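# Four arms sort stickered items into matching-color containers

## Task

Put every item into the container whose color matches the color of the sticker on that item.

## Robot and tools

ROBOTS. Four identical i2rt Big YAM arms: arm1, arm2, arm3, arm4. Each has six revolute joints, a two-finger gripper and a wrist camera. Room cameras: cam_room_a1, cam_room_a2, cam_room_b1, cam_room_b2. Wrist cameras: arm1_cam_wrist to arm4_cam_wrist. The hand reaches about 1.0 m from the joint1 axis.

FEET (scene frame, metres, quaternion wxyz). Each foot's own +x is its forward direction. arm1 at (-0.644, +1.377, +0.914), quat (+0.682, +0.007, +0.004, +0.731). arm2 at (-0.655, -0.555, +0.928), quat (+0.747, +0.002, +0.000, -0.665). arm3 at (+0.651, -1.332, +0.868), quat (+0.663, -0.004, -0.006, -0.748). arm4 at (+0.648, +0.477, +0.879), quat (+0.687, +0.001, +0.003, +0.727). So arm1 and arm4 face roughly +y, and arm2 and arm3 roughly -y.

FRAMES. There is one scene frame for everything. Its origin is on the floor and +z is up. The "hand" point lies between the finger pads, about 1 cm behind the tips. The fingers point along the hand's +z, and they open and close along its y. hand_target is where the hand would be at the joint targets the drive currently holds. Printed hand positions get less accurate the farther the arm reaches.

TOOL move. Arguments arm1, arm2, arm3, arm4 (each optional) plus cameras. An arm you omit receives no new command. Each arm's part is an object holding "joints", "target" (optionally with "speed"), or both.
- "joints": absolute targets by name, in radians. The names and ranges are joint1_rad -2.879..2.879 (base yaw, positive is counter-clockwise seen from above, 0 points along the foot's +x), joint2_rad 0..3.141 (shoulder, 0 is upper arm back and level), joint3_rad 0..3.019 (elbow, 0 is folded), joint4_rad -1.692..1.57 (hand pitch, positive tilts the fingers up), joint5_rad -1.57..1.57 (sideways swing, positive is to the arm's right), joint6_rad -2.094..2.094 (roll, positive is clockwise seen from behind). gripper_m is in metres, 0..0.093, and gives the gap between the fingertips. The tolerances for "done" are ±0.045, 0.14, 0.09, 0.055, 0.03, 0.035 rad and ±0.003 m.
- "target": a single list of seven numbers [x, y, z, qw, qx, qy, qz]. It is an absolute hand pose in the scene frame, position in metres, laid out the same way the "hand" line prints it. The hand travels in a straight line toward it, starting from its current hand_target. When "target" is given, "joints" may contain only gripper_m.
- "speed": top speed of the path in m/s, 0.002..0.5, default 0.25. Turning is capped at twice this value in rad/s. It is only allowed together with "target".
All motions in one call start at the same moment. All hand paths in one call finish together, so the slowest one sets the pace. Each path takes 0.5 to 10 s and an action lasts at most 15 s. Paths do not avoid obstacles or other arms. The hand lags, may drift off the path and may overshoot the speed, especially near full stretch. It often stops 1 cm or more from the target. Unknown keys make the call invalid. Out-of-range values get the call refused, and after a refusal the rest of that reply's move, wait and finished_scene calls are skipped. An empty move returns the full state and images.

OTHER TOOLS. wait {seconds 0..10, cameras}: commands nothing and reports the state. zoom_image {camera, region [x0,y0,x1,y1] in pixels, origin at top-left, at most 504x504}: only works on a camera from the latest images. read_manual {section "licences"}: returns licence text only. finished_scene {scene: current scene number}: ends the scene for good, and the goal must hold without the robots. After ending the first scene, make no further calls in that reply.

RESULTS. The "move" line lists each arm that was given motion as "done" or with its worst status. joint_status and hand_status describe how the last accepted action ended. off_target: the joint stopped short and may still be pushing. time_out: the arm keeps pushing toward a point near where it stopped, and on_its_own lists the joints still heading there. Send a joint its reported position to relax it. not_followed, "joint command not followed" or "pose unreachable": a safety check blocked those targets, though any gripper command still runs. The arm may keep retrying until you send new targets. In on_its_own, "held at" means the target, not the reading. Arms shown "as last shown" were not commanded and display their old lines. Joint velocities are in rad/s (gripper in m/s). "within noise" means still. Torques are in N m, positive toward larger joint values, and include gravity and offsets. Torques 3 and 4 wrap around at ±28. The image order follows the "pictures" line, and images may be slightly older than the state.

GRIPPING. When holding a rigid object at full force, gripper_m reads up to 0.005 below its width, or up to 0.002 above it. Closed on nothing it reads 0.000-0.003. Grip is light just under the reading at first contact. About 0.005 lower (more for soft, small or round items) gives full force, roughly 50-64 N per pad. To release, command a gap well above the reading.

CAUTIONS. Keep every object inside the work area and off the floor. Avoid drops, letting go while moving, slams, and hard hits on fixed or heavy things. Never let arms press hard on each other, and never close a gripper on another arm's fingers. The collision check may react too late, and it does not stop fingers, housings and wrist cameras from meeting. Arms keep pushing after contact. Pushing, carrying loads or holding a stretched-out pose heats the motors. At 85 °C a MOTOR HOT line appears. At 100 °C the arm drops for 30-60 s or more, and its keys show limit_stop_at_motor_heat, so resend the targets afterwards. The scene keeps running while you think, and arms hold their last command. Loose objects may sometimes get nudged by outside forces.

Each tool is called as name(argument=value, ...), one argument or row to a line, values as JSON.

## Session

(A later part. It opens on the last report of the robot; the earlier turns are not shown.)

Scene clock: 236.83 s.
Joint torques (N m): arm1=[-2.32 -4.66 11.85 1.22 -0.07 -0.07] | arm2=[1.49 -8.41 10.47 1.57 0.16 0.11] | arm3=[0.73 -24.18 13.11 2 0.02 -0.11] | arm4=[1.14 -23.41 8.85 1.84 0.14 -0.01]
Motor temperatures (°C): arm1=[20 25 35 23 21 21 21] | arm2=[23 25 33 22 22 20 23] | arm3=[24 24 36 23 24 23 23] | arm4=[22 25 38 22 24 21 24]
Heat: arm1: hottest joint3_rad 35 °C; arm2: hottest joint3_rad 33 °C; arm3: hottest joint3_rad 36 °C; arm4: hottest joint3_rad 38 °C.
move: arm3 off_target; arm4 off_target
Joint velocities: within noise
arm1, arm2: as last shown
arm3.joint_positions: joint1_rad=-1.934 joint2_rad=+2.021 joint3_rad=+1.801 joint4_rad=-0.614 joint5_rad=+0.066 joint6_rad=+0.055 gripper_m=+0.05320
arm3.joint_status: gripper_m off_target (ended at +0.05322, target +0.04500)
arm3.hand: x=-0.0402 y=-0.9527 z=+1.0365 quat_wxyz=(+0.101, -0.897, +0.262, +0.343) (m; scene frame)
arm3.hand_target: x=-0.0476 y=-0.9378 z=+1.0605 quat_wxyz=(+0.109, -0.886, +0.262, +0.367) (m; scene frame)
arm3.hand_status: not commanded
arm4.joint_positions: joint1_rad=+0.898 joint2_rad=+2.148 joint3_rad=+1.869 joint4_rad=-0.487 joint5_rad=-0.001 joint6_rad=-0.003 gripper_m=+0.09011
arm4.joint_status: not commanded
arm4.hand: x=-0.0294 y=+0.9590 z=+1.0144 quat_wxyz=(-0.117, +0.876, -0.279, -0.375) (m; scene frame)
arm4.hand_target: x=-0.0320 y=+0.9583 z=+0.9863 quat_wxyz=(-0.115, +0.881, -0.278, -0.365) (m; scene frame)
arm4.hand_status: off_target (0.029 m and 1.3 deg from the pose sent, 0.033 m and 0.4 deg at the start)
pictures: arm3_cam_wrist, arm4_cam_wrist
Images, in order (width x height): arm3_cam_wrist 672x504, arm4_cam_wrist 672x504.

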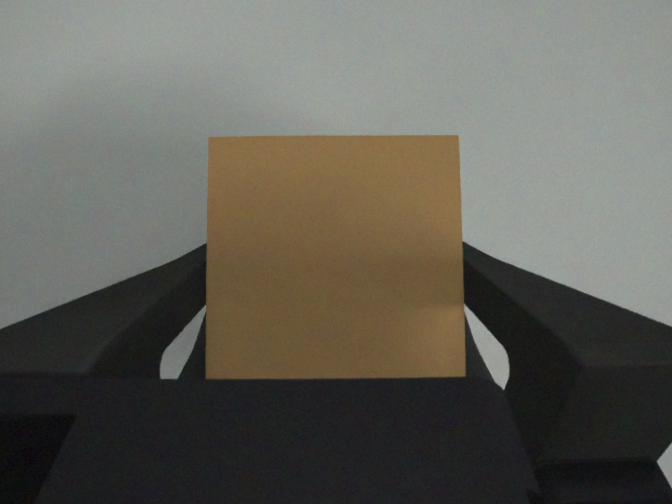

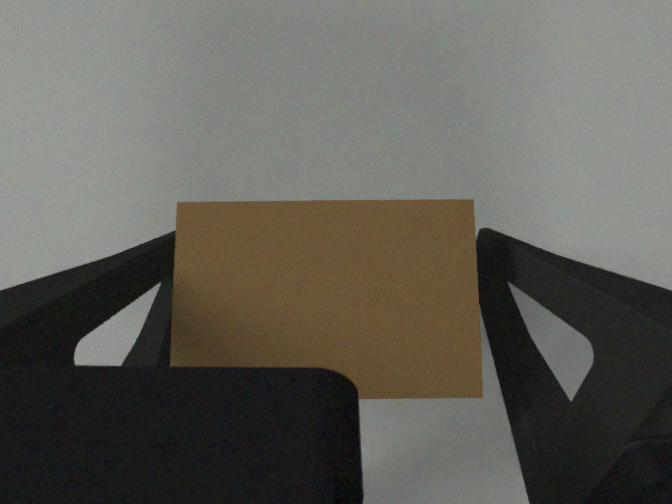

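move(
  arm4={"joints":{"gripper_m":0.06}},
  arm3={"target":[-0.035,-0.945,1.15,0.1087,-0.8858,0.2624,0.3669],"speed":0.2},
  cameras=["arm4_cam_wrist","arm3_cam_wrist"],
)

move(
  arm4={"target":[-0.025,0.955,1.10,0.1151,-0.8811,0.2778,0.365],"speed":0.15},
  arm3={"target":[0.30,-1.13,1.18,0.1087,-0.8858,0.2624,0.3669],"speed":0.35},
  cameras=["arm4_cam_wrist","arm3_cam_wrist"],
)

Scene clock: 254.60 s.
Joint torques (N m): arm1=[-3.02 -5.19 11.69 1.11 -0.03 -0.03] | arm2=[1.55 -8.41 10.5 1.55 0.16 0.11] | arm3=[0.67 -23.71 14.22 1.17 0.07 -0.1] | arm4=[1.2 -23.53 8.85 1.87 0.16 0.02]
Motor temperatures (°C): arm1=[20 24 36 23 21 21 21] | arm2=[23 25 33 22 22 20 23] | arm3=[24 25 37 23 24 23 24] | arm4=[22 25 38 22 24 21 25]
Heat: arm1: hottest joint3_rad 36 °C; arm2: hottest joint3_rad 33 °C; arm3: hottest joint3_rad 37 °C; arm4: hottest joint3_rad 38 °C.
move: arm3 off_target; arm4 off_target
Joint velocities: within noise
arm1, arm2: as last shown
arm3.joint_positions: joint1_rad=-1.934 joint2_rad=+1.951 joint3_rad=+1.914 joint4_rad=-0.788 joint5_rad=+0.066 joint6_rad=+0.055 gripper_m=+0.05319
arm3.joint_status: not commanded
arm3.hand: x=-0.0299 y=-0.9569 z=+1.1222 quat_wxyz=(+0.102, -0.895, +0.262, +0.347) (m; scene frame)
arm3.hand_target: x=-0.0337 y=-0.9458 z=+1.1501 quat_wxyz=(+0.109, -0.886, +0.262, +0.367) (m; scene frame)
arm3.hand_status: off_target (0.031 m and 2.7 deg from the pose sent, 0.114 m and 3.2 deg at the start)
arm4.joint_positions: joint1_rad=+0.898 joint2_rad=+2.148 joint3_rad=+1.868 joint4_rad=-0.486 joint5_rad=+0.000 joint6_rad=-0.003 gripper_m=+0.06953
arm4.joint_status: gripper_m off_target (ended at +0.06956, target +0.06000)
arm4.hand: x=-0.0293 y=+0.9590 z=+1.0143 quat_wxyz=(-0.117, +0.876, -0.279, -0.375) (m; scene frame)
arm4.hand_target: x=-0.0319 y=+0.9582 z=+0.9863 quat_wxyz=(-0.115, +0.881, -0.278, -0.365) (m; scene frame)
arm4.hand_status: not commanded
pictures: arm3_cam_wrist, arm4_cam_wrist
Images, in order (width x height): arm3_cam_wrist 672x504, arm4_cam_wrist 672x504.

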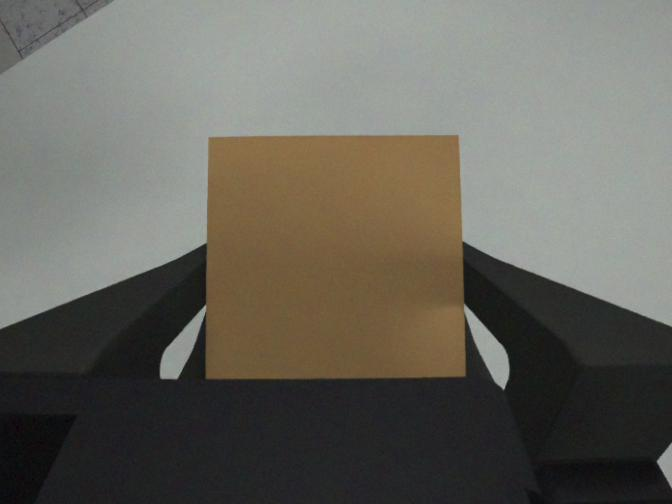

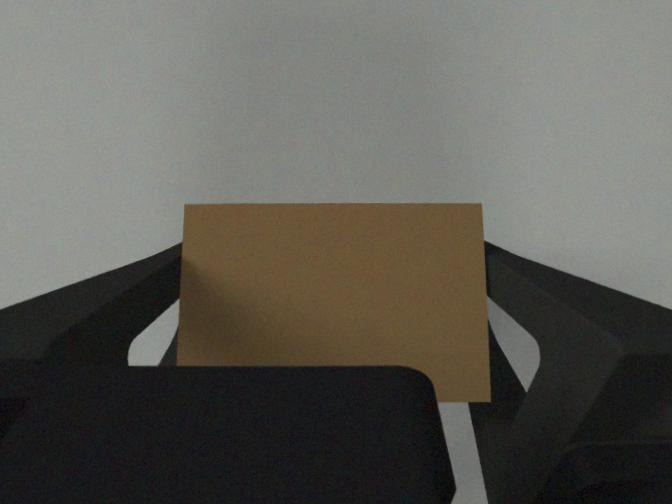

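Scene clock: 256.53 s.
Joint torques (N m): arm1=[-2.67 -4.78 11.9 1.24 -0.04 -0.05] | arm2=[1.55 -8.35 10.51 1.54 0.16 0.11] | arm3=[1.73 -5.19 9.74 1.25 0.15 0.01] | arm4=[1.14 -28.1 13.18 0.68 0.14 0.02]
Motor temperatures (°C): arm1=[20 24 36 23 21 21 21] | arm2=[23 25 33 22 22 20 23] | arm3=[24 25 36 23 24 23 24] | arm4=[22 25 38 22 24 21 25]
Heat: arm1: hottest joint3_rad 36 °C; arm2: hottest joint3_rad 33 °C; arm3: hottest joint3_rad 36 °C; arm4: hottest joint3_rad 38 °C.
move: arm3 done; arm4 off_target
Joint velocities: within noise
arm1.joint_positions: joint1_rad=-2.269 joint2_rad=+1.158 joint3_rad=+0.969 joint4_rad=-0.652 joint5_rad=-0.011 joint6_rad=+0.003 gripper_m=+0.08996
arm1.joint_status: not commanded
arm1.hand: x=-0.2571 y=+1.0994 z=+1.1555 quat_wxyz=(-0.334, -0.289, -0.891, +0.106) (m; scene frame)
arm1.hand_target: x=-0.2601 y=+1.0951 z=+1.1500 quat_wxyz=(-0.325, -0.291, -0.893, +0.106) (m; scene frame)
arm1.hand_status: not commanded
arm2.joint_positions: joint1_rad=+0.896 joint2_rad=+1.149 joint3_rad=+0.932 joint4_rad=-0.613 joint5_rad=+0.006 joint6_rad=+0.001 gripper_m=+0.07793
arm2.joint_status: not commanded
arm2.hand: x=-0.2582 y=-0.8056 z=+1.1667 quat_wxyz=(-0.348, -0.259, -0.896, +0.100) (m; scene frame)
arm2.hand_target: x=-0.2604 y=-0.8000 z=+1.1502 quat_wxyz=(-0.329, -0.259, -0.903, +0.094) (m; scene frame)
arm2.hand_status: not commanded
arm3.joint_positions: joint1_rad=-1.934 joint2_rad=+0.908 joint3_rad=+0.963 joint4_rad=-0.822 joint5_rad=+0.075 joint6_rad=+0.055 gripper_m=+0.05319
arm3.joint_status: not commanded
arm3.hand: x=+0.3009 y=-1.1282 z=+1.1844 quat_wxyz=(+0.111, -0.884, +0.261, +0.372) (m; scene frame)
arm3.hand_target: x=+0.3001 y=-1.1300 z=+1.1800 quat_wxyz=(+0.109, -0.886, +0.262, +0.367) (m; scene frame)
arm3.hand_status: done (0.005 m and 0.7 deg from the pose sent, 0.377 m and 2.7 deg at the start)
arm4.joint_positions: joint1_rad=+0.898 joint2_rad=+2.103 joint3_rad=+1.950 joint4_rad=-0.693 joint5_rad=+0.000 joint6_rad=-0.003 gripper_m=+0.06953
arm4.joint_status: not commanded
arm4.hand: x=-0.0153 y=+0.9493 z=+1.0591 quat_wxyz=(-0.106, +0.891, -0.283, -0.339) (m; scene frame)
arm4.hand_target: x=-0.0234 y=+0.9538 z=+1.1002 quat_wxyz=(-0.115, +0.881, -0.278, -0.365) (m; scene frame)
arm4.hand_status: off_target (0.042 m and 3.4 deg from the pose sent, 0.086 m and 1.3 deg at the start)
pictures: arm3_cam_wrist, arm4_cam_wrist
Images, in order (width x height): arm3_cam_wrist 672x504, arm4_cam_wrist 672x504.

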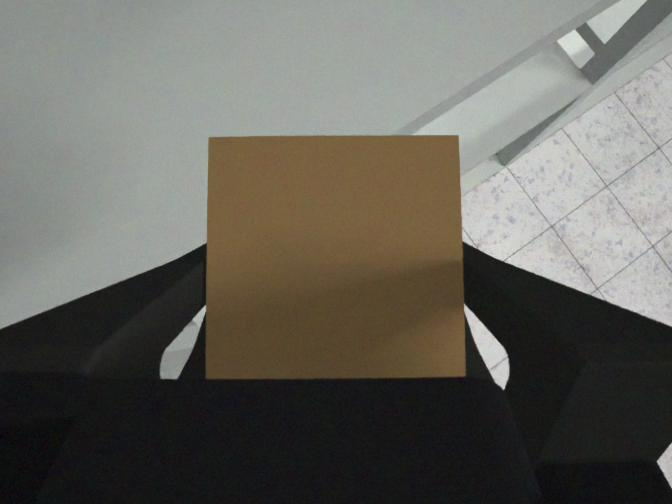

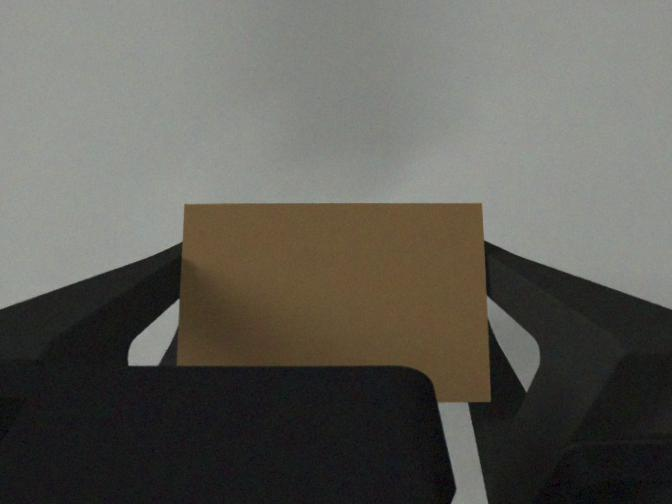

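move(
  arm4={"target":[0.30,0.72,1.18,0.1151,-0.8811,0.2778,0.365],"speed":0.35},
  arm3={"joints":{"joint1_rad":1.01,"joint2_rad":0.8,"joint3_rad":1.2,"joint4_rad":-1.4,"joint5_rad":0,"joint6_rad":0}},
  cameras=[],
)

move(
  arm4={"joints":{"joint1_rad":-1.152,"joint2_rad":0.8,"joint3_rad":1.2,"joint4_rad":-1.4,"joint5_rad":0,"joint6_rad":0}},
  arm3={"target":[1.135,-1.728,0.93,0.2834,0.3184,0.8990,-0.1004],"speed":0.35},
  cameras=["arm3_cam_wrist"],
)

move(
  arm4={"target":[1.105,0.705,0.93,0.2924,-0.2226,0.9274,0.0702],"speed":0.35},
  cameras=["arm3_cam_wrist","arm4_cam_wrist"],
)

Scene clock: 270.93 s.
Joint torques (N m): arm1=[-2.67 -5.66 11.75 1.1 -0.05 -0.02] | arm2=[1.61 -8.35 10.48 1.57 0.16 0.11] | arm3=[1.85 -3.14 11.79 0.83 0.12 -0.11] | arm4=[1.08 -5.13 9.7 0.73 0.22 0.11]
Motor temperatures (°C): arm1=[20 24 36 23 21 21 21] | arm2=[23 25 33 22 22 20 23] | arm3=[24 25 34 23 24 23 24] | arm4=[22 28 39 22 24 21 25]
Heat: arm1: hottest joint3_rad 36 °C; arm2: hottest joint3_rad 33 °C; arm3: hottest joint3_rad 34 °C; arm4: hottest joint3_rad 39 °C.
move: arm3 done; arm4 done
Joint velocities: within noise
arm1, arm2: as last shown
arm3.joint_positions: joint1_rad=+1.000 joint2_rad=+0.805 joint3_rad=+1.169 joint4_rad=-1.394 joint5_rad=-0.003 joint6_rad=+0.006 gripper_m=+0.05318
arm3.joint_status: all done
arm3.hand: x=+0.8761 y=-1.5133 z=+1.2444 quat_wxyz=(-0.255, -0.327, -0.905, +0.095) (m; scene frame)
arm3.hand_target: x=+0.8774 y=-1.5109 z=+1.2599 quat_wxyz=(-0.268, -0.319, -0.904, +0.100) (m; scene frame)
arm3.hand_status: not commanded
arm4.joint_positions: joint1_rad=+0.907 joint2_rad=+0.968 joint3_rad=+0.959 joint4_rad=-0.758 joint5_rad=+0.009 joint6_rad=-0.003 gripper_m=+0.06953
arm4.joint_status: not commanded
arm4.hand: x=+0.3024 y=+0.7216 z=+1.1857 quat_wxyz=(-0.119, +0.877, -0.276, -0.374) (m; scene frame)
arm4.hand_target: x=+0.3001 y=+0.7199 z=+1.1800 quat_wxyz=(-0.115, +0.881, -0.278, -0.365) (m; scene frame)
arm4.hand_status: done (0.006 m and 1.2 deg from the pose sent, 0.408 m and 3.4 deg at the start)
pictures: none
No camera images: "cameras" was empty.

Scene clock: 272.97 s.
Joint torques (N m): arm1=[-2.49 -5.01 11.82 0.99 -0.06 -0.03] | arm2=[1.44 -8.35 10.48 1.52 0.15 0.11] | arm3=[1.14 -18.61 11.95 1.77 -0.08 -0.11] | arm4=[0.91 -3.25 9.73 0.64 0.04 0.06]
Motor temperatures (°C): arm1=[20 24 36 23 21 21 21] | arm2=[23 25 33 22 22 20 23] | arm3=[24 25 34 23 24 23 24] | arm4=[22 28 39 22 24 21 25]
Heat: arm1: hottest joint3_rad 36 °C; arm2: hottest joint3_rad 33 °C; arm3: hottest joint3_rad 34 °C; arm4: hottest joint3_rad 39 °C.
move: arm3 off_target; arm4 done
Joint velocities: within noise
arm1, arm2: as last shown
arm3.joint_positions: joint1_rad=+1.000 joint2_rad=+1.806 joint3_rad=+1.127 joint4_rad=-0.365 joint5_rad=-0.011 joint6_rad=+0.004 gripper_m=+0.05318
arm3.joint_status: not commanded
arm3.hand: x=+1.1124 y=-1.7115 z=+0.9020 quat_wxyz=(-0.250, -0.326, -0.907, +0.089) (m; scene frame)
arm3.hand_target: x=+1.1334 y=-1.7268 z=+0.9309 quat_wxyz=(-0.283, -0.319, -0.899, +0.101) (m; scene frame)
arm3.hand_status: off_target (0.040 m and 4.3 deg from the pose sent, 0.460 m and 3.6 deg at the start)
arm4.joint_positions: joint1_rad=-1.151 joint2_rad=+0.805 joint3_rad=+1.184 joint4_rad=-1.389 joint5_rad=+0.002 joint6_rad=-0.003 gripper_m=+0.06955
arm4.joint_status: all done
arm4.hand: x=+0.9121 y=+0.6133 z=+1.2591 quat_wxyz=(-0.266, +0.228, -0.934, -0.063) (m; scene frame)
arm4.hand_target: x=+0.9101 y=+0.6120 z=+1.2671 quat_wxyz=(-0.271, +0.226, -0.933, -0.065) (m; scene frame)
arm4.hand_status: not commanded
pictures: arm3_cam_wrist
Images, in order (width x height): arm3_cam_wrist 672x504.

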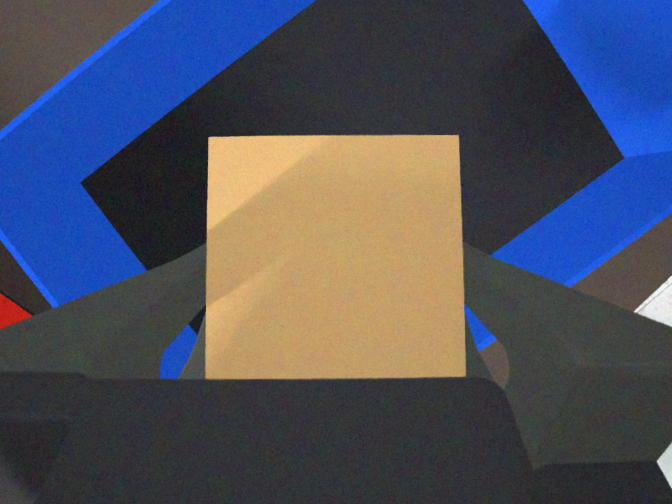

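Scene clock: 274.83 s.
Joint torques (N m): arm1=[-3.55 -4.95 11.67 1.1 -0.02 -0.05] | arm2=[1.49 -8.35 10.51 1.55 0.15 0.11] | arm3=[1.2 -18.49 11.9 1.77 -0.07 -0.11] | arm4=[-0.26 -14.68 8.81 1.51 -0.05 -0.03]
Motor temperatures (°C): arm1=[20 24 36 23 21 21 21] | arm2=[23 25 33 22 22 20 23] | arm3=[24 25 34 23 24 23 24] | arm4=[22 28 39 22 24 21 25]
Heat: arm1: hottest joint3_rad 36 °C; arm2: hottest joint3_rad 33 °C; arm3: hottest joint3_rad 34 °C; arm4: hottest joint3_rad 39 °C.
move: arm4 off_target
Joint velocities: within noise
arm1, arm2, arm3: as last shown
arm4.joint_positions: joint1_rad=-1.159 joint2_rad=+1.560 joint3_rad=+0.791 joint4_rad=-0.245 joint5_rad=-0.003 joint6_rad=-0.003 gripper_m=+0.06955
arm4.joint_status: not commanded
arm4.hand: x=+1.0862 y=+0.6993 z=+0.9101 quat_wxyz=(-0.264, +0.225, -0.936, -0.064) (m; scene frame)
arm4.hand_target: x=+1.1042 y=+0.7046 z=+0.9304 quat_wxyz=(-0.292, +0.223, -0.927, -0.070) (m; scene frame)
arm4.hand_status: off_target (0.028 m and 3.4 deg from the pose sent, 0.392 m and 3.3 deg at the start)
pictures: arm3_cam_wrist, arm4_cam_wrist
Images, in order (width x height): arm3_cam_wrist 672x504, arm4_cam_wrist 672x504.

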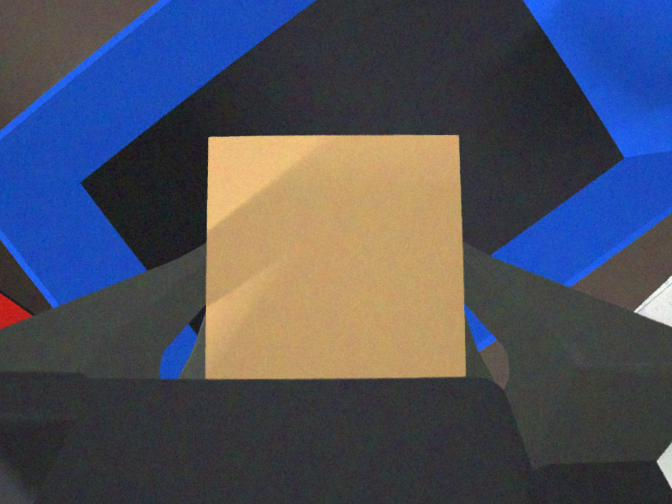

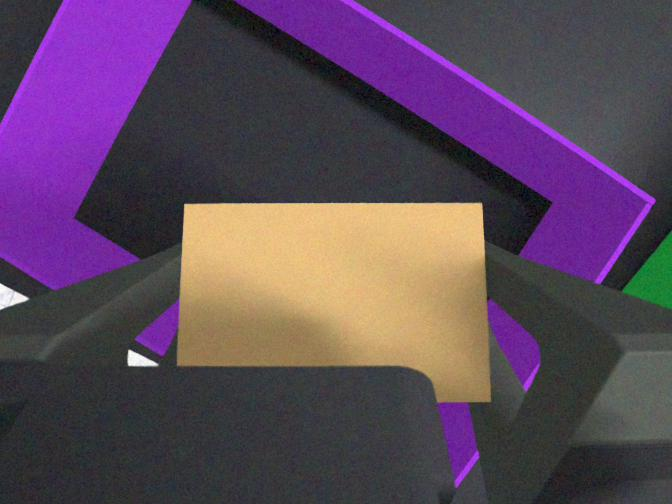

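move(
  arm3={"target":[1.15,-1.754,0.84,0.2834,0.3184,0.8990,-0.1004],"speed":0.2},
  arm4={"target":[1.106,0.723,0.82,0.2924,-0.2226,0.9274,0.0702],"speed":0.2},
  cameras=["arm3_cam_wrist","arm4_cam_wrist"],
)

Scene clock: 286.83 s.
Joint torques (N m): arm1=[-2.73 -5.3 11.62 1.11 0.01 -0.02] | arm2=[1.49 -8.35 10.5 1.57 0.16 0.11] | arm3=[0.03 -20.13 10.4 1.78 -0.08 -0.13] | arm4=[1.55 -15.33 5.37 1.62 0.23 0.15]
Motor temperatures (°C): arm1=[20 24 36 23 21 21 21] | arm2=[23 25 33 22 22 20 23] | arm3=[24 25 34 23 24 23 24] | arm4=[22 27 38 22 24 21 26]
Heat: arm1: hottest joint3_rad 36 °C; arm2: hottest joint3_rad 33 °C; arm3: hottest joint3_rad 34 °C; arm4: hottest joint3_rad 38 °C.
move: arm3 off_target; arm4 done
Joint velocities: within noise
arm1, arm2: as last shown
arm3.joint_positions: joint1_rad=+1.000 joint2_rad=+2.012 joint3_rad=+1.171 joint4_rad=-0.191 joint5_rad=-0.020 joint6_rad=-0.009 gripper_m=+0.05318
arm3.joint_status: not commanded
arm3.hand: x=+1.1357 y=-1.7299 z=+0.8197 quat_wxyz=(-0.256, -0.319, -0.908, +0.088) (m; scene frame)
arm3.hand_target: x=+1.1488 y=-1.7530 z=+0.8410 quat_wxyz=(-0.283, -0.318, -0.899, +0.101) (m; scene frame)
arm3.hand_status: off_target (0.035 m and 3.6 deg from the pose sent, 0.084 m and 4.3 deg at the start)
arm4.joint_positions: joint1_rad=-1.134 joint2_rad=+1.835 joint3_rad=+0.780 joint4_rad=+0.078 joint5_rad=+0.011 joint6_rad=+0.009 gripper_m=+0.06955
arm4.joint_status: not commanded
arm4.hand: x=+1.1011 y=+0.7181 z=+0.8166 quat_wxyz=(-0.282, +0.228, -0.930, -0.067) (m; scene frame)
arm4.hand_target: x=+1.1061 y=+0.7229 z=+0.8202 quat_wxyz=(-0.292, +0.223, -0.927, -0.070) (m; scene frame)
arm4.hand_status: done (0.008 m and 1.4 deg from the pose sent, 0.095 m and 3.4 deg at the start)
pictures: arm3_cam_wrist, arm4_cam_wrist
Images, in order (width x height): arm3_cam_wrist 672x504, arm4_cam_wrist 672x504.

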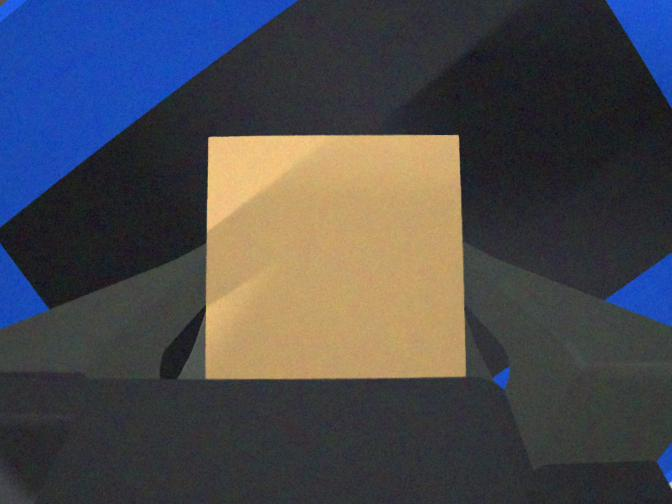

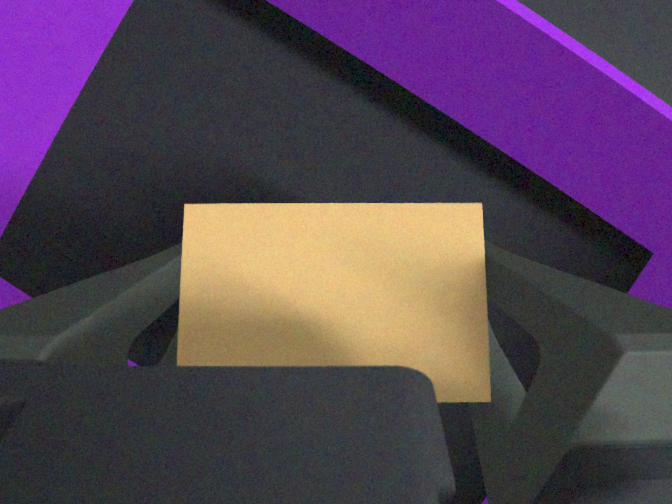

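move(
  arm3={"target":[1.146,-1.764,0.785,0.2834,0.3184,0.8990,-0.1004],"speed":0.1},
  arm4={"target":[1.103,0.722,0.76,0.2924,-0.2226,0.9274,0.0702],"speed":0.1},
  cameras=[],
)

move(
  arm3={"target":[1.144,-1.764,0.755,0.2834,0.3184,0.8990,-0.1004],"speed":0.06},
  arm4={"target":[1.102,0.722,0.735,0.2924,-0.2226,0.9274,0.0702],"speed":0.06},
  cameras=["arm3_cam_wrist","arm4_cam_wrist"],
)

Scene clock: 293.33 s.
Joint torques (N m): arm1=[-3.43 -4.6 11.63 1.16 -0.05 -0.06] | arm2=[1.55 -8.35 10.52 1.58 0.16 0.11] | arm3=[0.15 -19.96 9.47 1.81 -0.09 -0.13] | arm4=[1.32 -15.38 4.01 1.66 0.22 0.19]
Motor temperatures (°C): arm1=[20 24 36 23 21 21 21] | arm2=[23 25 33 22 22 20 23] | arm3=[24 25 34 23 24 23 24] | arm4=[22 26 37 22 24 21 26]
Heat: arm1: hottest joint3_rad 36 °C; arm2: hottest joint3_rad 33 °C; arm3: hottest joint3_rad 34 °C; arm4: hottest joint3_rad 37 °C.
move: arm3 off_target; arm4 done
Joint velocities: within noise
arm1, arm2: as last shown
arm3.joint_positions: joint1_rad=+0.981 joint2_rad=+2.120 joint3_rad=+1.181 joint4_rad=-0.082 joint5_rad=-0.030 joint6_rad=-0.024 gripper_m=+0.05318
arm3.joint_status: not commanded
arm3.hand: x=+1.1333 y=-1.7420 z=+0.7719 quat_wxyz=(-0.261, -0.319, -0.907, +0.090) (m; scene frame)
arm3.hand_target: x=+1.1449 y=-1.7634 z=+0.7858 quat_wxyz=(-0.283, -0.318, -0.899, +0.101) (m; scene frame)
arm3.hand_status: off_target (0.029 m and 3.0 deg from the pose sent, 0.050 m and 3.6 deg at the start)
arm4.joint_positions: joint1_rad=-1.134 joint2_rad=+1.993 joint3_rad=+0.780 joint4_rad=+0.247 joint5_rad=+0.012 joint6_rad=+0.010 gripper_m=+0.06955
arm4.joint_status: not commanded
arm4.hand: x=+1.1014 y=+0.7180 z=+0.7627 quat_wxyz=(-0.288, +0.227, -0.928, -0.068) (m; scene frame)
arm4.hand_target: x=+1.1031 y=+0.7219 z=+0.7601 quat_wxyz=(-0.292, +0.223, -0.927, -0.070) (m; scene frame)
arm4.hand_status: done (0.005 m and 0.8 deg from the pose sent, 0.057 m and 1.5 deg at the start)
pictures: none
No camera images: "cameras" was empty.

Scene clock: 294.37 s.
Joint torques (N m): arm1=[-3.31 -4.95 11.73 1.24 -0.09 -0.02] | arm2=[1.44 -8.29 10.48 1.57 0.15 0.11] | arm3=[-0.03 -17.61 8.84 1.63 -0.09 -0.11] | arm4=[1.26 -14.68 4.18 1.7 0.22 0.15]
Motor temperatures (°C): arm1=[20 24 36 23 21 21 21] | arm2=[23 25 33 22 22 20 23] | arm3=[24 25 34 23 24 23 24] | arm4=[22 26 37 22 24 21 26]
Heat: arm1: hottest joint3_rad 36 °C; arm2: hottest joint3_rad 33 °C; arm3: hottest joint3_rad 34 °C; arm4: hottest joint3_rad 37 °C.
move: arm3 off_target; arm4 done
Joint velocities: within noise
arm1, arm2: as last shown
arm3.joint_positions: joint1_rad=+0.981 joint2_rad=+2.154 joint3_rad=+1.189 joint4_rad=-0.016 joint5_rad=-0.031 joint6_rad=-0.026 gripper_m=+0.05318
arm3.joint_status: not commanded
arm3.hand: x=+1.1410 y=-1.7485 z=+0.7628 quat_wxyz=(-0.279, -0.315, -0.902, +0.097) (m; scene frame)
arm3.hand_target: x=+1.1433 y=-1.7634 z=+0.7553 quat_wxyz=(-0.283, -0.318, -0.899, +0.100) (m; scene frame)
arm3.hand_status: off_target (0.018 m and 0.8 deg from the pose sent, 0.030 m and 3.0 deg at the start)
arm4.joint_positions: joint1_rad=-1.134 joint2_rad=+2.059 joint3_rad=+0.780 joint4_rad=+0.313 joint5_rad=+0.012 joint6_rad=+0.012 gripper_m=+0.06955
arm4.joint_status: not commanded
arm4.hand: x=+1.0983 y=+0.7162 z=+0.7396 quat_wxyz=(-0.288, +0.226, -0.928, -0.068) (m; scene frame)
arm4.hand_target: x=+1.1018 y=+0.7218 z=+0.7350 quat_wxyz=(-0.292, +0.223, -0.927, -0.070) (m; scene frame)
arm4.hand_status: done (0.008 m and 0.7 deg from the pose sent, 0.028 m and 0.8 deg at the start)
pictures: arm3_cam_wrist, arm4_cam_wrist
Images, in order (width x height): arm3_cam_wrist 672x504, arm4_cam_wrist 672x504.

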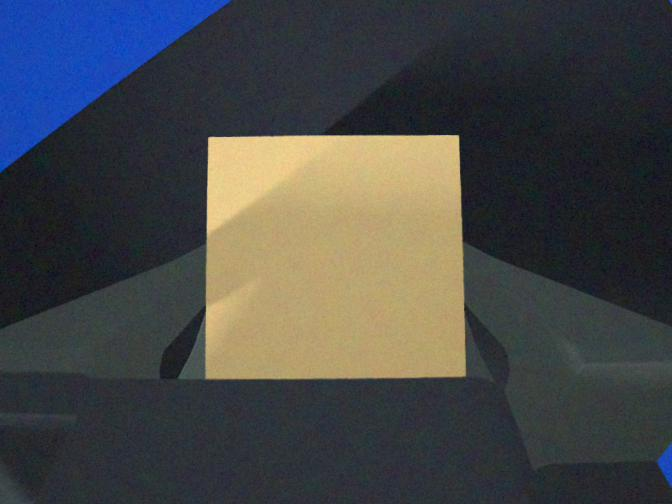

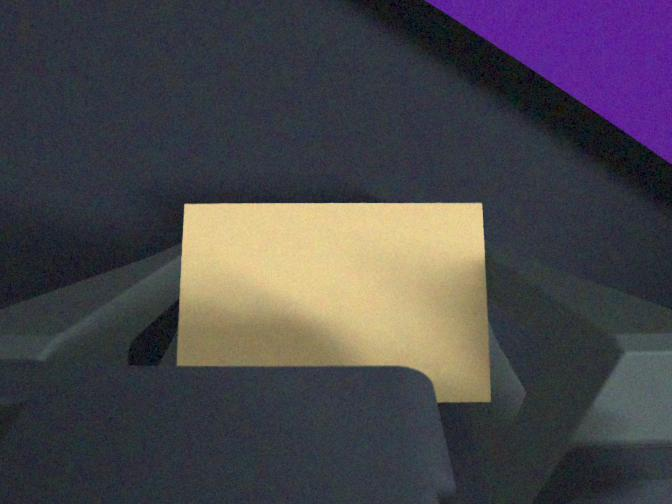

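move(
  arm3={"target":[1.143,-1.762,0.740,0.2834,0.3184,0.8990,-0.1004],"speed":0.05},
  arm4={"target":[1.104,0.722,0.720,0.2924,-0.2226,0.9274,0.0702],"speed":0.05},
  cameras=[],
)

Scene clock: 297.90 s.
Joint torques (N m): arm1=[-2.84 -5.54 11.66 1.09 -0.04 0] | arm2=[1.38 -8.41 10.51 1.57 0.15 0.11] | arm3=[0.15 -16.09 8.4 1.42 -0.06 -0.09] | arm4=[1.55 -12.57 4.75 1.16 0.17 0.14]
Motor temperatures (°C): arm1=[20 24 36 23 21 21 21] | arm2=[23 25 33 22 22 20 23] | arm3=[24 26 33 23 24 23 24] | arm4=[22 26 36 22 24 21 26]
Heat: arm1: hottest joint3_rad 36 °C; arm2: hottest joint3_rad 33 °C; arm3: hottest joint3_rad 33 °C; arm4: hottest joint3_rad 36 °C.
move: arm3 off_target; arm4 off_target
Joint velocities: within noise
arm1, arm2: as last shown
arm3.joint_positions: joint1_rad=+0.980 joint2_rad=+2.165 joint3_rad=+1.189 joint4_rad=+0.023 joint5_rad=-0.031 joint6_rad=-0.026 gripper_m=+0.05318
arm3.joint_status: not commanded
arm3.hand: x=+1.1448 y=-1.7521 z=+0.7614 quat_wxyz=(-0.291, -0.314, -0.898, +0.102) (m; scene frame)
arm3.hand_target: x=+1.1419 y=-1.7611 z=+0.7407 quat_wxyz=(-0.283, -0.318, -0.899, +0.100) (m; scene frame)
arm3.hand_status: off_target (0.024 m and 1.1 deg from the pose sent, 0.027 m and 0.8 deg at the start)
arm4.joint_positions: joint1_rad=-1.134 joint2_rad=+2.075 joint3_rad=+0.785 joint4_rad=+0.355 joint5_rad=+0.012 joint6_rad=+0.012 gripper_m=+0.06955
arm4.joint_status: not commanded
arm4.hand: x=+1.1043 y=+0.7195 z=+0.7389 quat_wxyz=(-0.302, +0.225, -0.924, -0.071) (m; scene frame)
arm4.hand_target: x=+1.1033 y=+0.7215 z=+0.7207 quat_wxyz=(-0.292, +0.223, -0.927, -0.070) (m; scene frame)
arm4.hand_status: off_target (0.019 m and 1.2 deg from the pose sent, 0.021 m and 0.7 deg at the start)
pictures: none
No camera images: "cameras" was empty.

Both items are resting on the box floors; relieving pressure, releasing and retreating.

move(
  arm3={"target":[1.144,-1.758,0.756,0.2834,0.3184,0.8990,-0.1004],"speed":0.06},
  arm4={"target":[1.104,0.721,0.735,0.2924,-0.2226,0.9274,0.0702],"speed":0.06},
  cameras=[],
)

move(
  arm3={"joints":{"gripper_m":0.078}},
  arm4={"joints":{"gripper_m":0.09}},
  cameras=[],
)

move(
  arm3={"target":[1.10,-1.725,0.85,0.2834,0.3184,0.8990,-0.1004],"speed":0.15},
  arm4={"target":[1.055,0.697,0.83,0.2924,-0.2226,0.9274,0.0702],"speed":0.15},
  cameras=[],
)

move(
  arm3={"target":[1.01,-1.65,1.06,0.2834,0.3184,0.8990,-0.1004],"speed":0.35},
  arm4={"target":[0.98,0.65,1.05,0.2924,-0.2226,0.9274,0.0702],"speed":0.35},
  cameras=["arm3_cam_wrist","arm4_cam_wrist"],
)

Scene clock: 306.37 s.
Joint torques (N m): arm1=[-3.02 -4.95 11.67 1.17 -0.05 -0.07] | arm2=[1.49 -8.35 10.52 1.55 0.16 0.11] | arm3=[0.5 -19.31 7.82 0.35 0.08 -0.06] | arm4=[0.5 -16.15 4.05 0.1 0.12 0.16]
Motor temperatures (°C): arm1=[20 24 36 23 21 21 21] | arm2=[23 25 33 22 22 20 23] | arm3=[24 25 33 23 24 23 24] | arm4=[22 26 35 22 24 21 26]
Heat: arm1: hottest joint3_rad 36 °C; arm2: hottest joint3_rad 33 °C; arm3: hottest joint3_rad 33 °C; arm4: hottest joint3_rad 35 °C.
move: arm3 done; arm4 done
Joint velocities: within noise
arm1.joint_positions: joint1_rad=-2.269 joint2_rad=+1.158 joint3_rad=+0.969 joint4_rad=-0.652 joint5_rad=-0.011 joint6_rad=+0.003 gripper_m=+0.08996
arm1.joint_status: not commanded
arm1.hand: x=-0.2571 y=+1.0994 z=+1.1555 quat_wxyz=(-0.334, -0.289, -0.891, +0.106) (m; scene frame)
arm1.hand_target: x=-0.2601 y=+1.0951 z=+1.1500 quat_wxyz=(-0.325, -0.291, -0.893, +0.106) (m; scene frame)
arm1.hand_status: not commanded
arm2.joint_positions: joint1_rad=+0.896 joint2_rad=+1.149 joint3_rad=+0.932 joint4_rad=-0.613 joint5_rad=+0.006 joint6_rad=+0.001 gripper_m=+0.07793
arm2.joint_status: not commanded
arm2.hand: x=-0.2582 y=-0.8056 z=+1.1667 quat_wxyz=(-0.348, -0.259, -0.896, +0.100) (m; scene frame)
arm2.hand_target: x=-0.2604 y=-0.8000 z=+1.1502 quat_wxyz=(-0.329, -0.259, -0.903, +0.094) (m; scene frame)
arm2.hand_status: not commanded
arm3.joint_positions: joint1_rad=+0.980 joint2_rad=+2.165 joint3_rad=+1.189 joint4_rad=+0.021 joint5_rad=-0.031 joint6_rad=-0.026 gripper_m=+0.05318
arm3.joint_status: not commanded
arm3.hand: x=+1.1446 y=-1.7520 z=+0.7612 quat_wxyz=(-0.291, -0.314, -0.898, +0.101) (m; scene frame)
arm3.hand_target: x=+1.1438 y=-1.7580 z=+0.7562 quat_wxyz=(-0.284, -0.318, -0.899, +0.101) (m; scene frame)
arm3.hand_status: done (0.008 m and 1.0 deg from the pose sent, 0.008 m and 1.1 deg at the start)
arm4.joint_positions: joint1_rad=-1.134 joint2_rad=+2.074 joint3_rad=+0.785 joint4_rad=+0.352 joint5_rad=+0.012 joint6_rad=+0.012 gripper_m=+0.06955
arm4.joint_status: not commanded
arm4.hand: x=+1.1041 y=+0.7193 z=+0.7387 quat_wxyz=(-0.301, +0.225, -0.924, -0.071) (m; scene frame)
arm4.hand_target: x=+1.1040 y=+0.7209 z=+0.7350 quat_wxyz=(-0.293, +0.223, -0.927, -0.070) (m; scene frame)
arm4.hand_status: done (0.004 m and 1.1 deg from the pose sent, 0.004 m and 1.2 deg at the start)
pictures: none
No camera images: "cameras" was empty.

Scene clock: 306.87 s.
Joint torques (N m): arm1=[-2.49 -5.01 11.52 1.05 -0.03 0.01] | arm2=[1.55 -8.41 10.5 1.54 0.15 0.11] | arm3=[0.56 -19.6 7.75 0.84 0.07 -0.05] | arm4=[1.32 -15.97 3.97 0.61 0.13 0.14]
Motor temperatures (°C): arm1=[20 24 36 23 21 21 21] | arm2=[23 25 33 22 22 20 23] | arm3=[24 26 33 23 24 23 24] | arm4=[22 26 35 22 24 21 26]
Heat: arm1: hottest joint3_rad 36 °C; arm2: hottest joint3_rad 33 °C; arm3: hottest joint3_rad 33 °C; arm4: hottest joint3_rad 35 °C.
move: arm3 done; arm4 done
Joint velocities: within noise
arm1, arm2: as last shown
arm3.joint_positions: joint1_rad=+0.980 joint2_rad=+2.167 joint3_rad=+1.189 joint4_rad=+0.008 joint5_rad=-0.031 joint6_rad=-0.026 gripper_m=+0.07796
arm3.joint_status: all done
arm3.hand: x=+1.1422 y=-1.7499 z=+0.7579 quat_wxyz=(-0.284, -0.315, -0.900, +0.099) (m; scene frame)
arm3.hand_target: x=+1.1438 y=-1.7579 z=+0.7560 quat_wxyz=(-0.284, -0.318, -0.899, +0.100) (m; scene frame)
arm3.hand_status: not commanded
arm4.joint_positions: joint1_rad=-1.134 joint2_rad=+2.074 joint3_rad=+0.785 joint4_rad=+0.343 joint5_rad=+0.012 joint6_rad=+0.012 gripper_m=+0.08991
arm4.joint_status: all done
arm4.hand: x=+1.1024 y=+0.7185 z=+0.7374 quat_wxyz=(-0.297, +0.225, -0.925, -0.070) (m; scene frame)
arm4.hand_target: x=+1.1039 y=+0.7209 z=+0.7350 quat_wxyz=(-0.292, +0.223, -0.927, -0.070) (m; scene frame)
arm4.hand_status: not commanded
pictures: none
No camera images: "cameras" was empty.

Scene clock: 308.23 s.
Joint torques (N m): arm1=[-2.26 -5.3 11.71 1.2 -0.03 -0.03] | arm2=[1.49 -8.41 10.54 1.55 0.16 0.11] | arm3=[-0.03 -18.26 6.27 0.87 -0.06 -0.11] | arm4=[1.14 -13.68 4.51 0.66 0.21 0.11]
Motor temperatures (°C): arm1=[20 24 36 23 21 21 21] | arm2=[23 25 33 22 22 20 23] | arm3=[24 26 33 23 24 23 24] | arm4=[22 26 34 22 24 21 26]
Heat: arm1: hottest joint3_rad 36 °C; arm2: hottest joint3_rad 33 °C; arm3: hottest joint3_rad 33 °C; arm4: hottest joint3_rad 34 °C.
move: arm3 done; arm4 done
Joint velocities: within noise
arm1, arm2: as last shown
arm3.joint_positions: joint1_rad=+0.978 joint2_rad=+1.894 joint3_rad=+1.045 joint4_rad=-0.111 joint5_rad=-0.033 joint6_rad=-0.027 gripper_m=+0.07796
arm3.joint_status: not commanded
arm3.hand: x=+1.1090 y=-1.7210 z=+0.8515 quat_wxyz=(-0.289, -0.314, -0.899, +0.100) (m; scene frame)
arm3.hand_target: x=+1.1001 y=-1.7250 z=+0.8500 quat_wxyz=(-0.283, -0.319, -0.899, +0.100) (m; scene frame)
arm3.hand_status: done (0.010 m and 0.8 deg from the pose sent, 0.104 m and 0.5 deg at the start)
arm4.joint_positions: joint1_rad=-1.133 joint2_rad=+1.721 joint3_rad=+0.624 joint4_rad=+0.151 joint5_rad=+0.014 joint6_rad=+0.013 gripper_m=+0.08991
arm4.joint_status: not commanded
arm4.hand: x=+1.0584 y=+0.6953 z=+0.8302 quat_wxyz=(-0.297, +0.225, -0.925, -0.070) (m; scene frame)
arm4.hand_target: x=+1.0549 y=+0.6969 z=+0.8299 quat_wxyz=(-0.292, +0.223, -0.927, -0.070) (m; scene frame)
arm4.hand_status: done (0.004 m and 0.6 deg from the pose sent, 0.106 m and 0.6 deg at the start)
pictures: none
No camera images: "cameras" was empty.

Scene clock: 309.67 s.
Joint torques (N m): arm1=[-3.49 -5.07 11.75 1.05 -0.03 -0.09] | arm2=[1.44 -8.29 10.51 1.55 0.15 0.11] | arm3=[0.21 -9.47 10.37 0.88 -0.09 -0.11] | arm4=[-0.03 -4.66 11.79 0.59 -0.04 0.04]
Motor temperatures (°C): arm1=[20 24 36 23 21 21 21] | arm2=[23 25 33 22 22 20 23] | arm3=[24 26 33 23 24 23 24] | arm4=[22 26 34 22 24 21 26]
Heat: arm1: hottest joint3_rad 36 °C; arm2: hottest joint3_rad 33 °C; arm3: hottest joint3_rad 33 °C; arm4: hottest joint3_rad 34 °C.
move: arm3 done; arm4 off_target
Joint velocities: within noise
arm1, arm2: as last shown
arm3.joint_positions: joint1_rad=+0.962 joint2_rad=+1.270 joint3_rad=+0.949 joint4_rad=-0.642 joint5_rad=-0.041 joint6_rad=-0.039 gripper_m=+0.07796
arm3.joint_status: not commanded
arm3.hand: x=+1.0120 y=-1.6428 z=+1.0604 quat_wxyz=(-0.287, -0.315, -0.899, +0.100) (m; scene frame)
arm3.hand_target: x=+1.0099 y=-1.6499 z=+1.0600 quat_wxyz=(-0.283, -0.318, -0.899, +0.100) (m; scene frame)
arm3.hand_status: done (0.008 m and 0.6 deg from the pose sent, 0.241 m and 0.8 deg at the start)
arm4.joint_positions: joint1_rad=-1.136 joint2_rad=+0.957 joint3_rad=+0.644 joint4_rad=-0.663 joint5_rad=+0.010 joint6_rad=+0.013 gripper_m=+0.08991
arm4.joint_status: not commanded
arm4.hand: x=+0.9686 y=+0.6465 z=+1.0333 quat_wxyz=(-0.283, +0.225, -0.930, -0.067) (m; scene frame)
arm4.hand_target: x=+0.9795 y=+0.6497 z=+1.0500 quat_wxyz=(-0.293, +0.222, -0.927, -0.070) (m; scene frame)
arm4.hand_status: off_target (0.020 m and 1.2 deg from the pose sent, 0.238 m and 0.7 deg at the start)
pictures: arm3_cam_wrist, arm4_cam_wrist
Images, in order (width x height): arm3_cam_wrist 672x504, arm4_cam_wrist 672x504.

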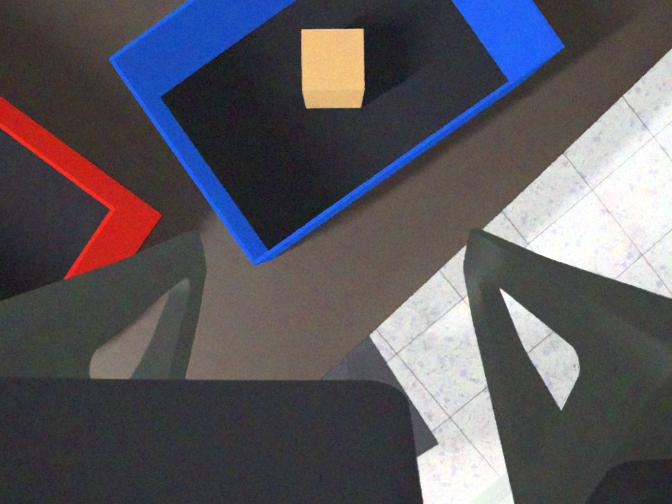

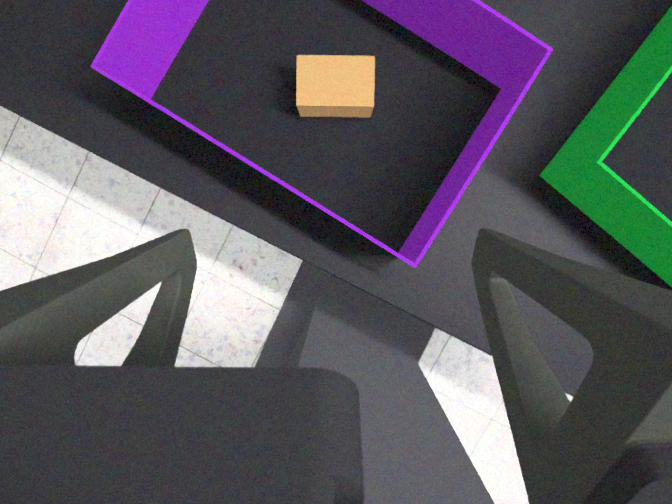

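finished_scene(
  scene=3,
)

The scene is finished: the task was done.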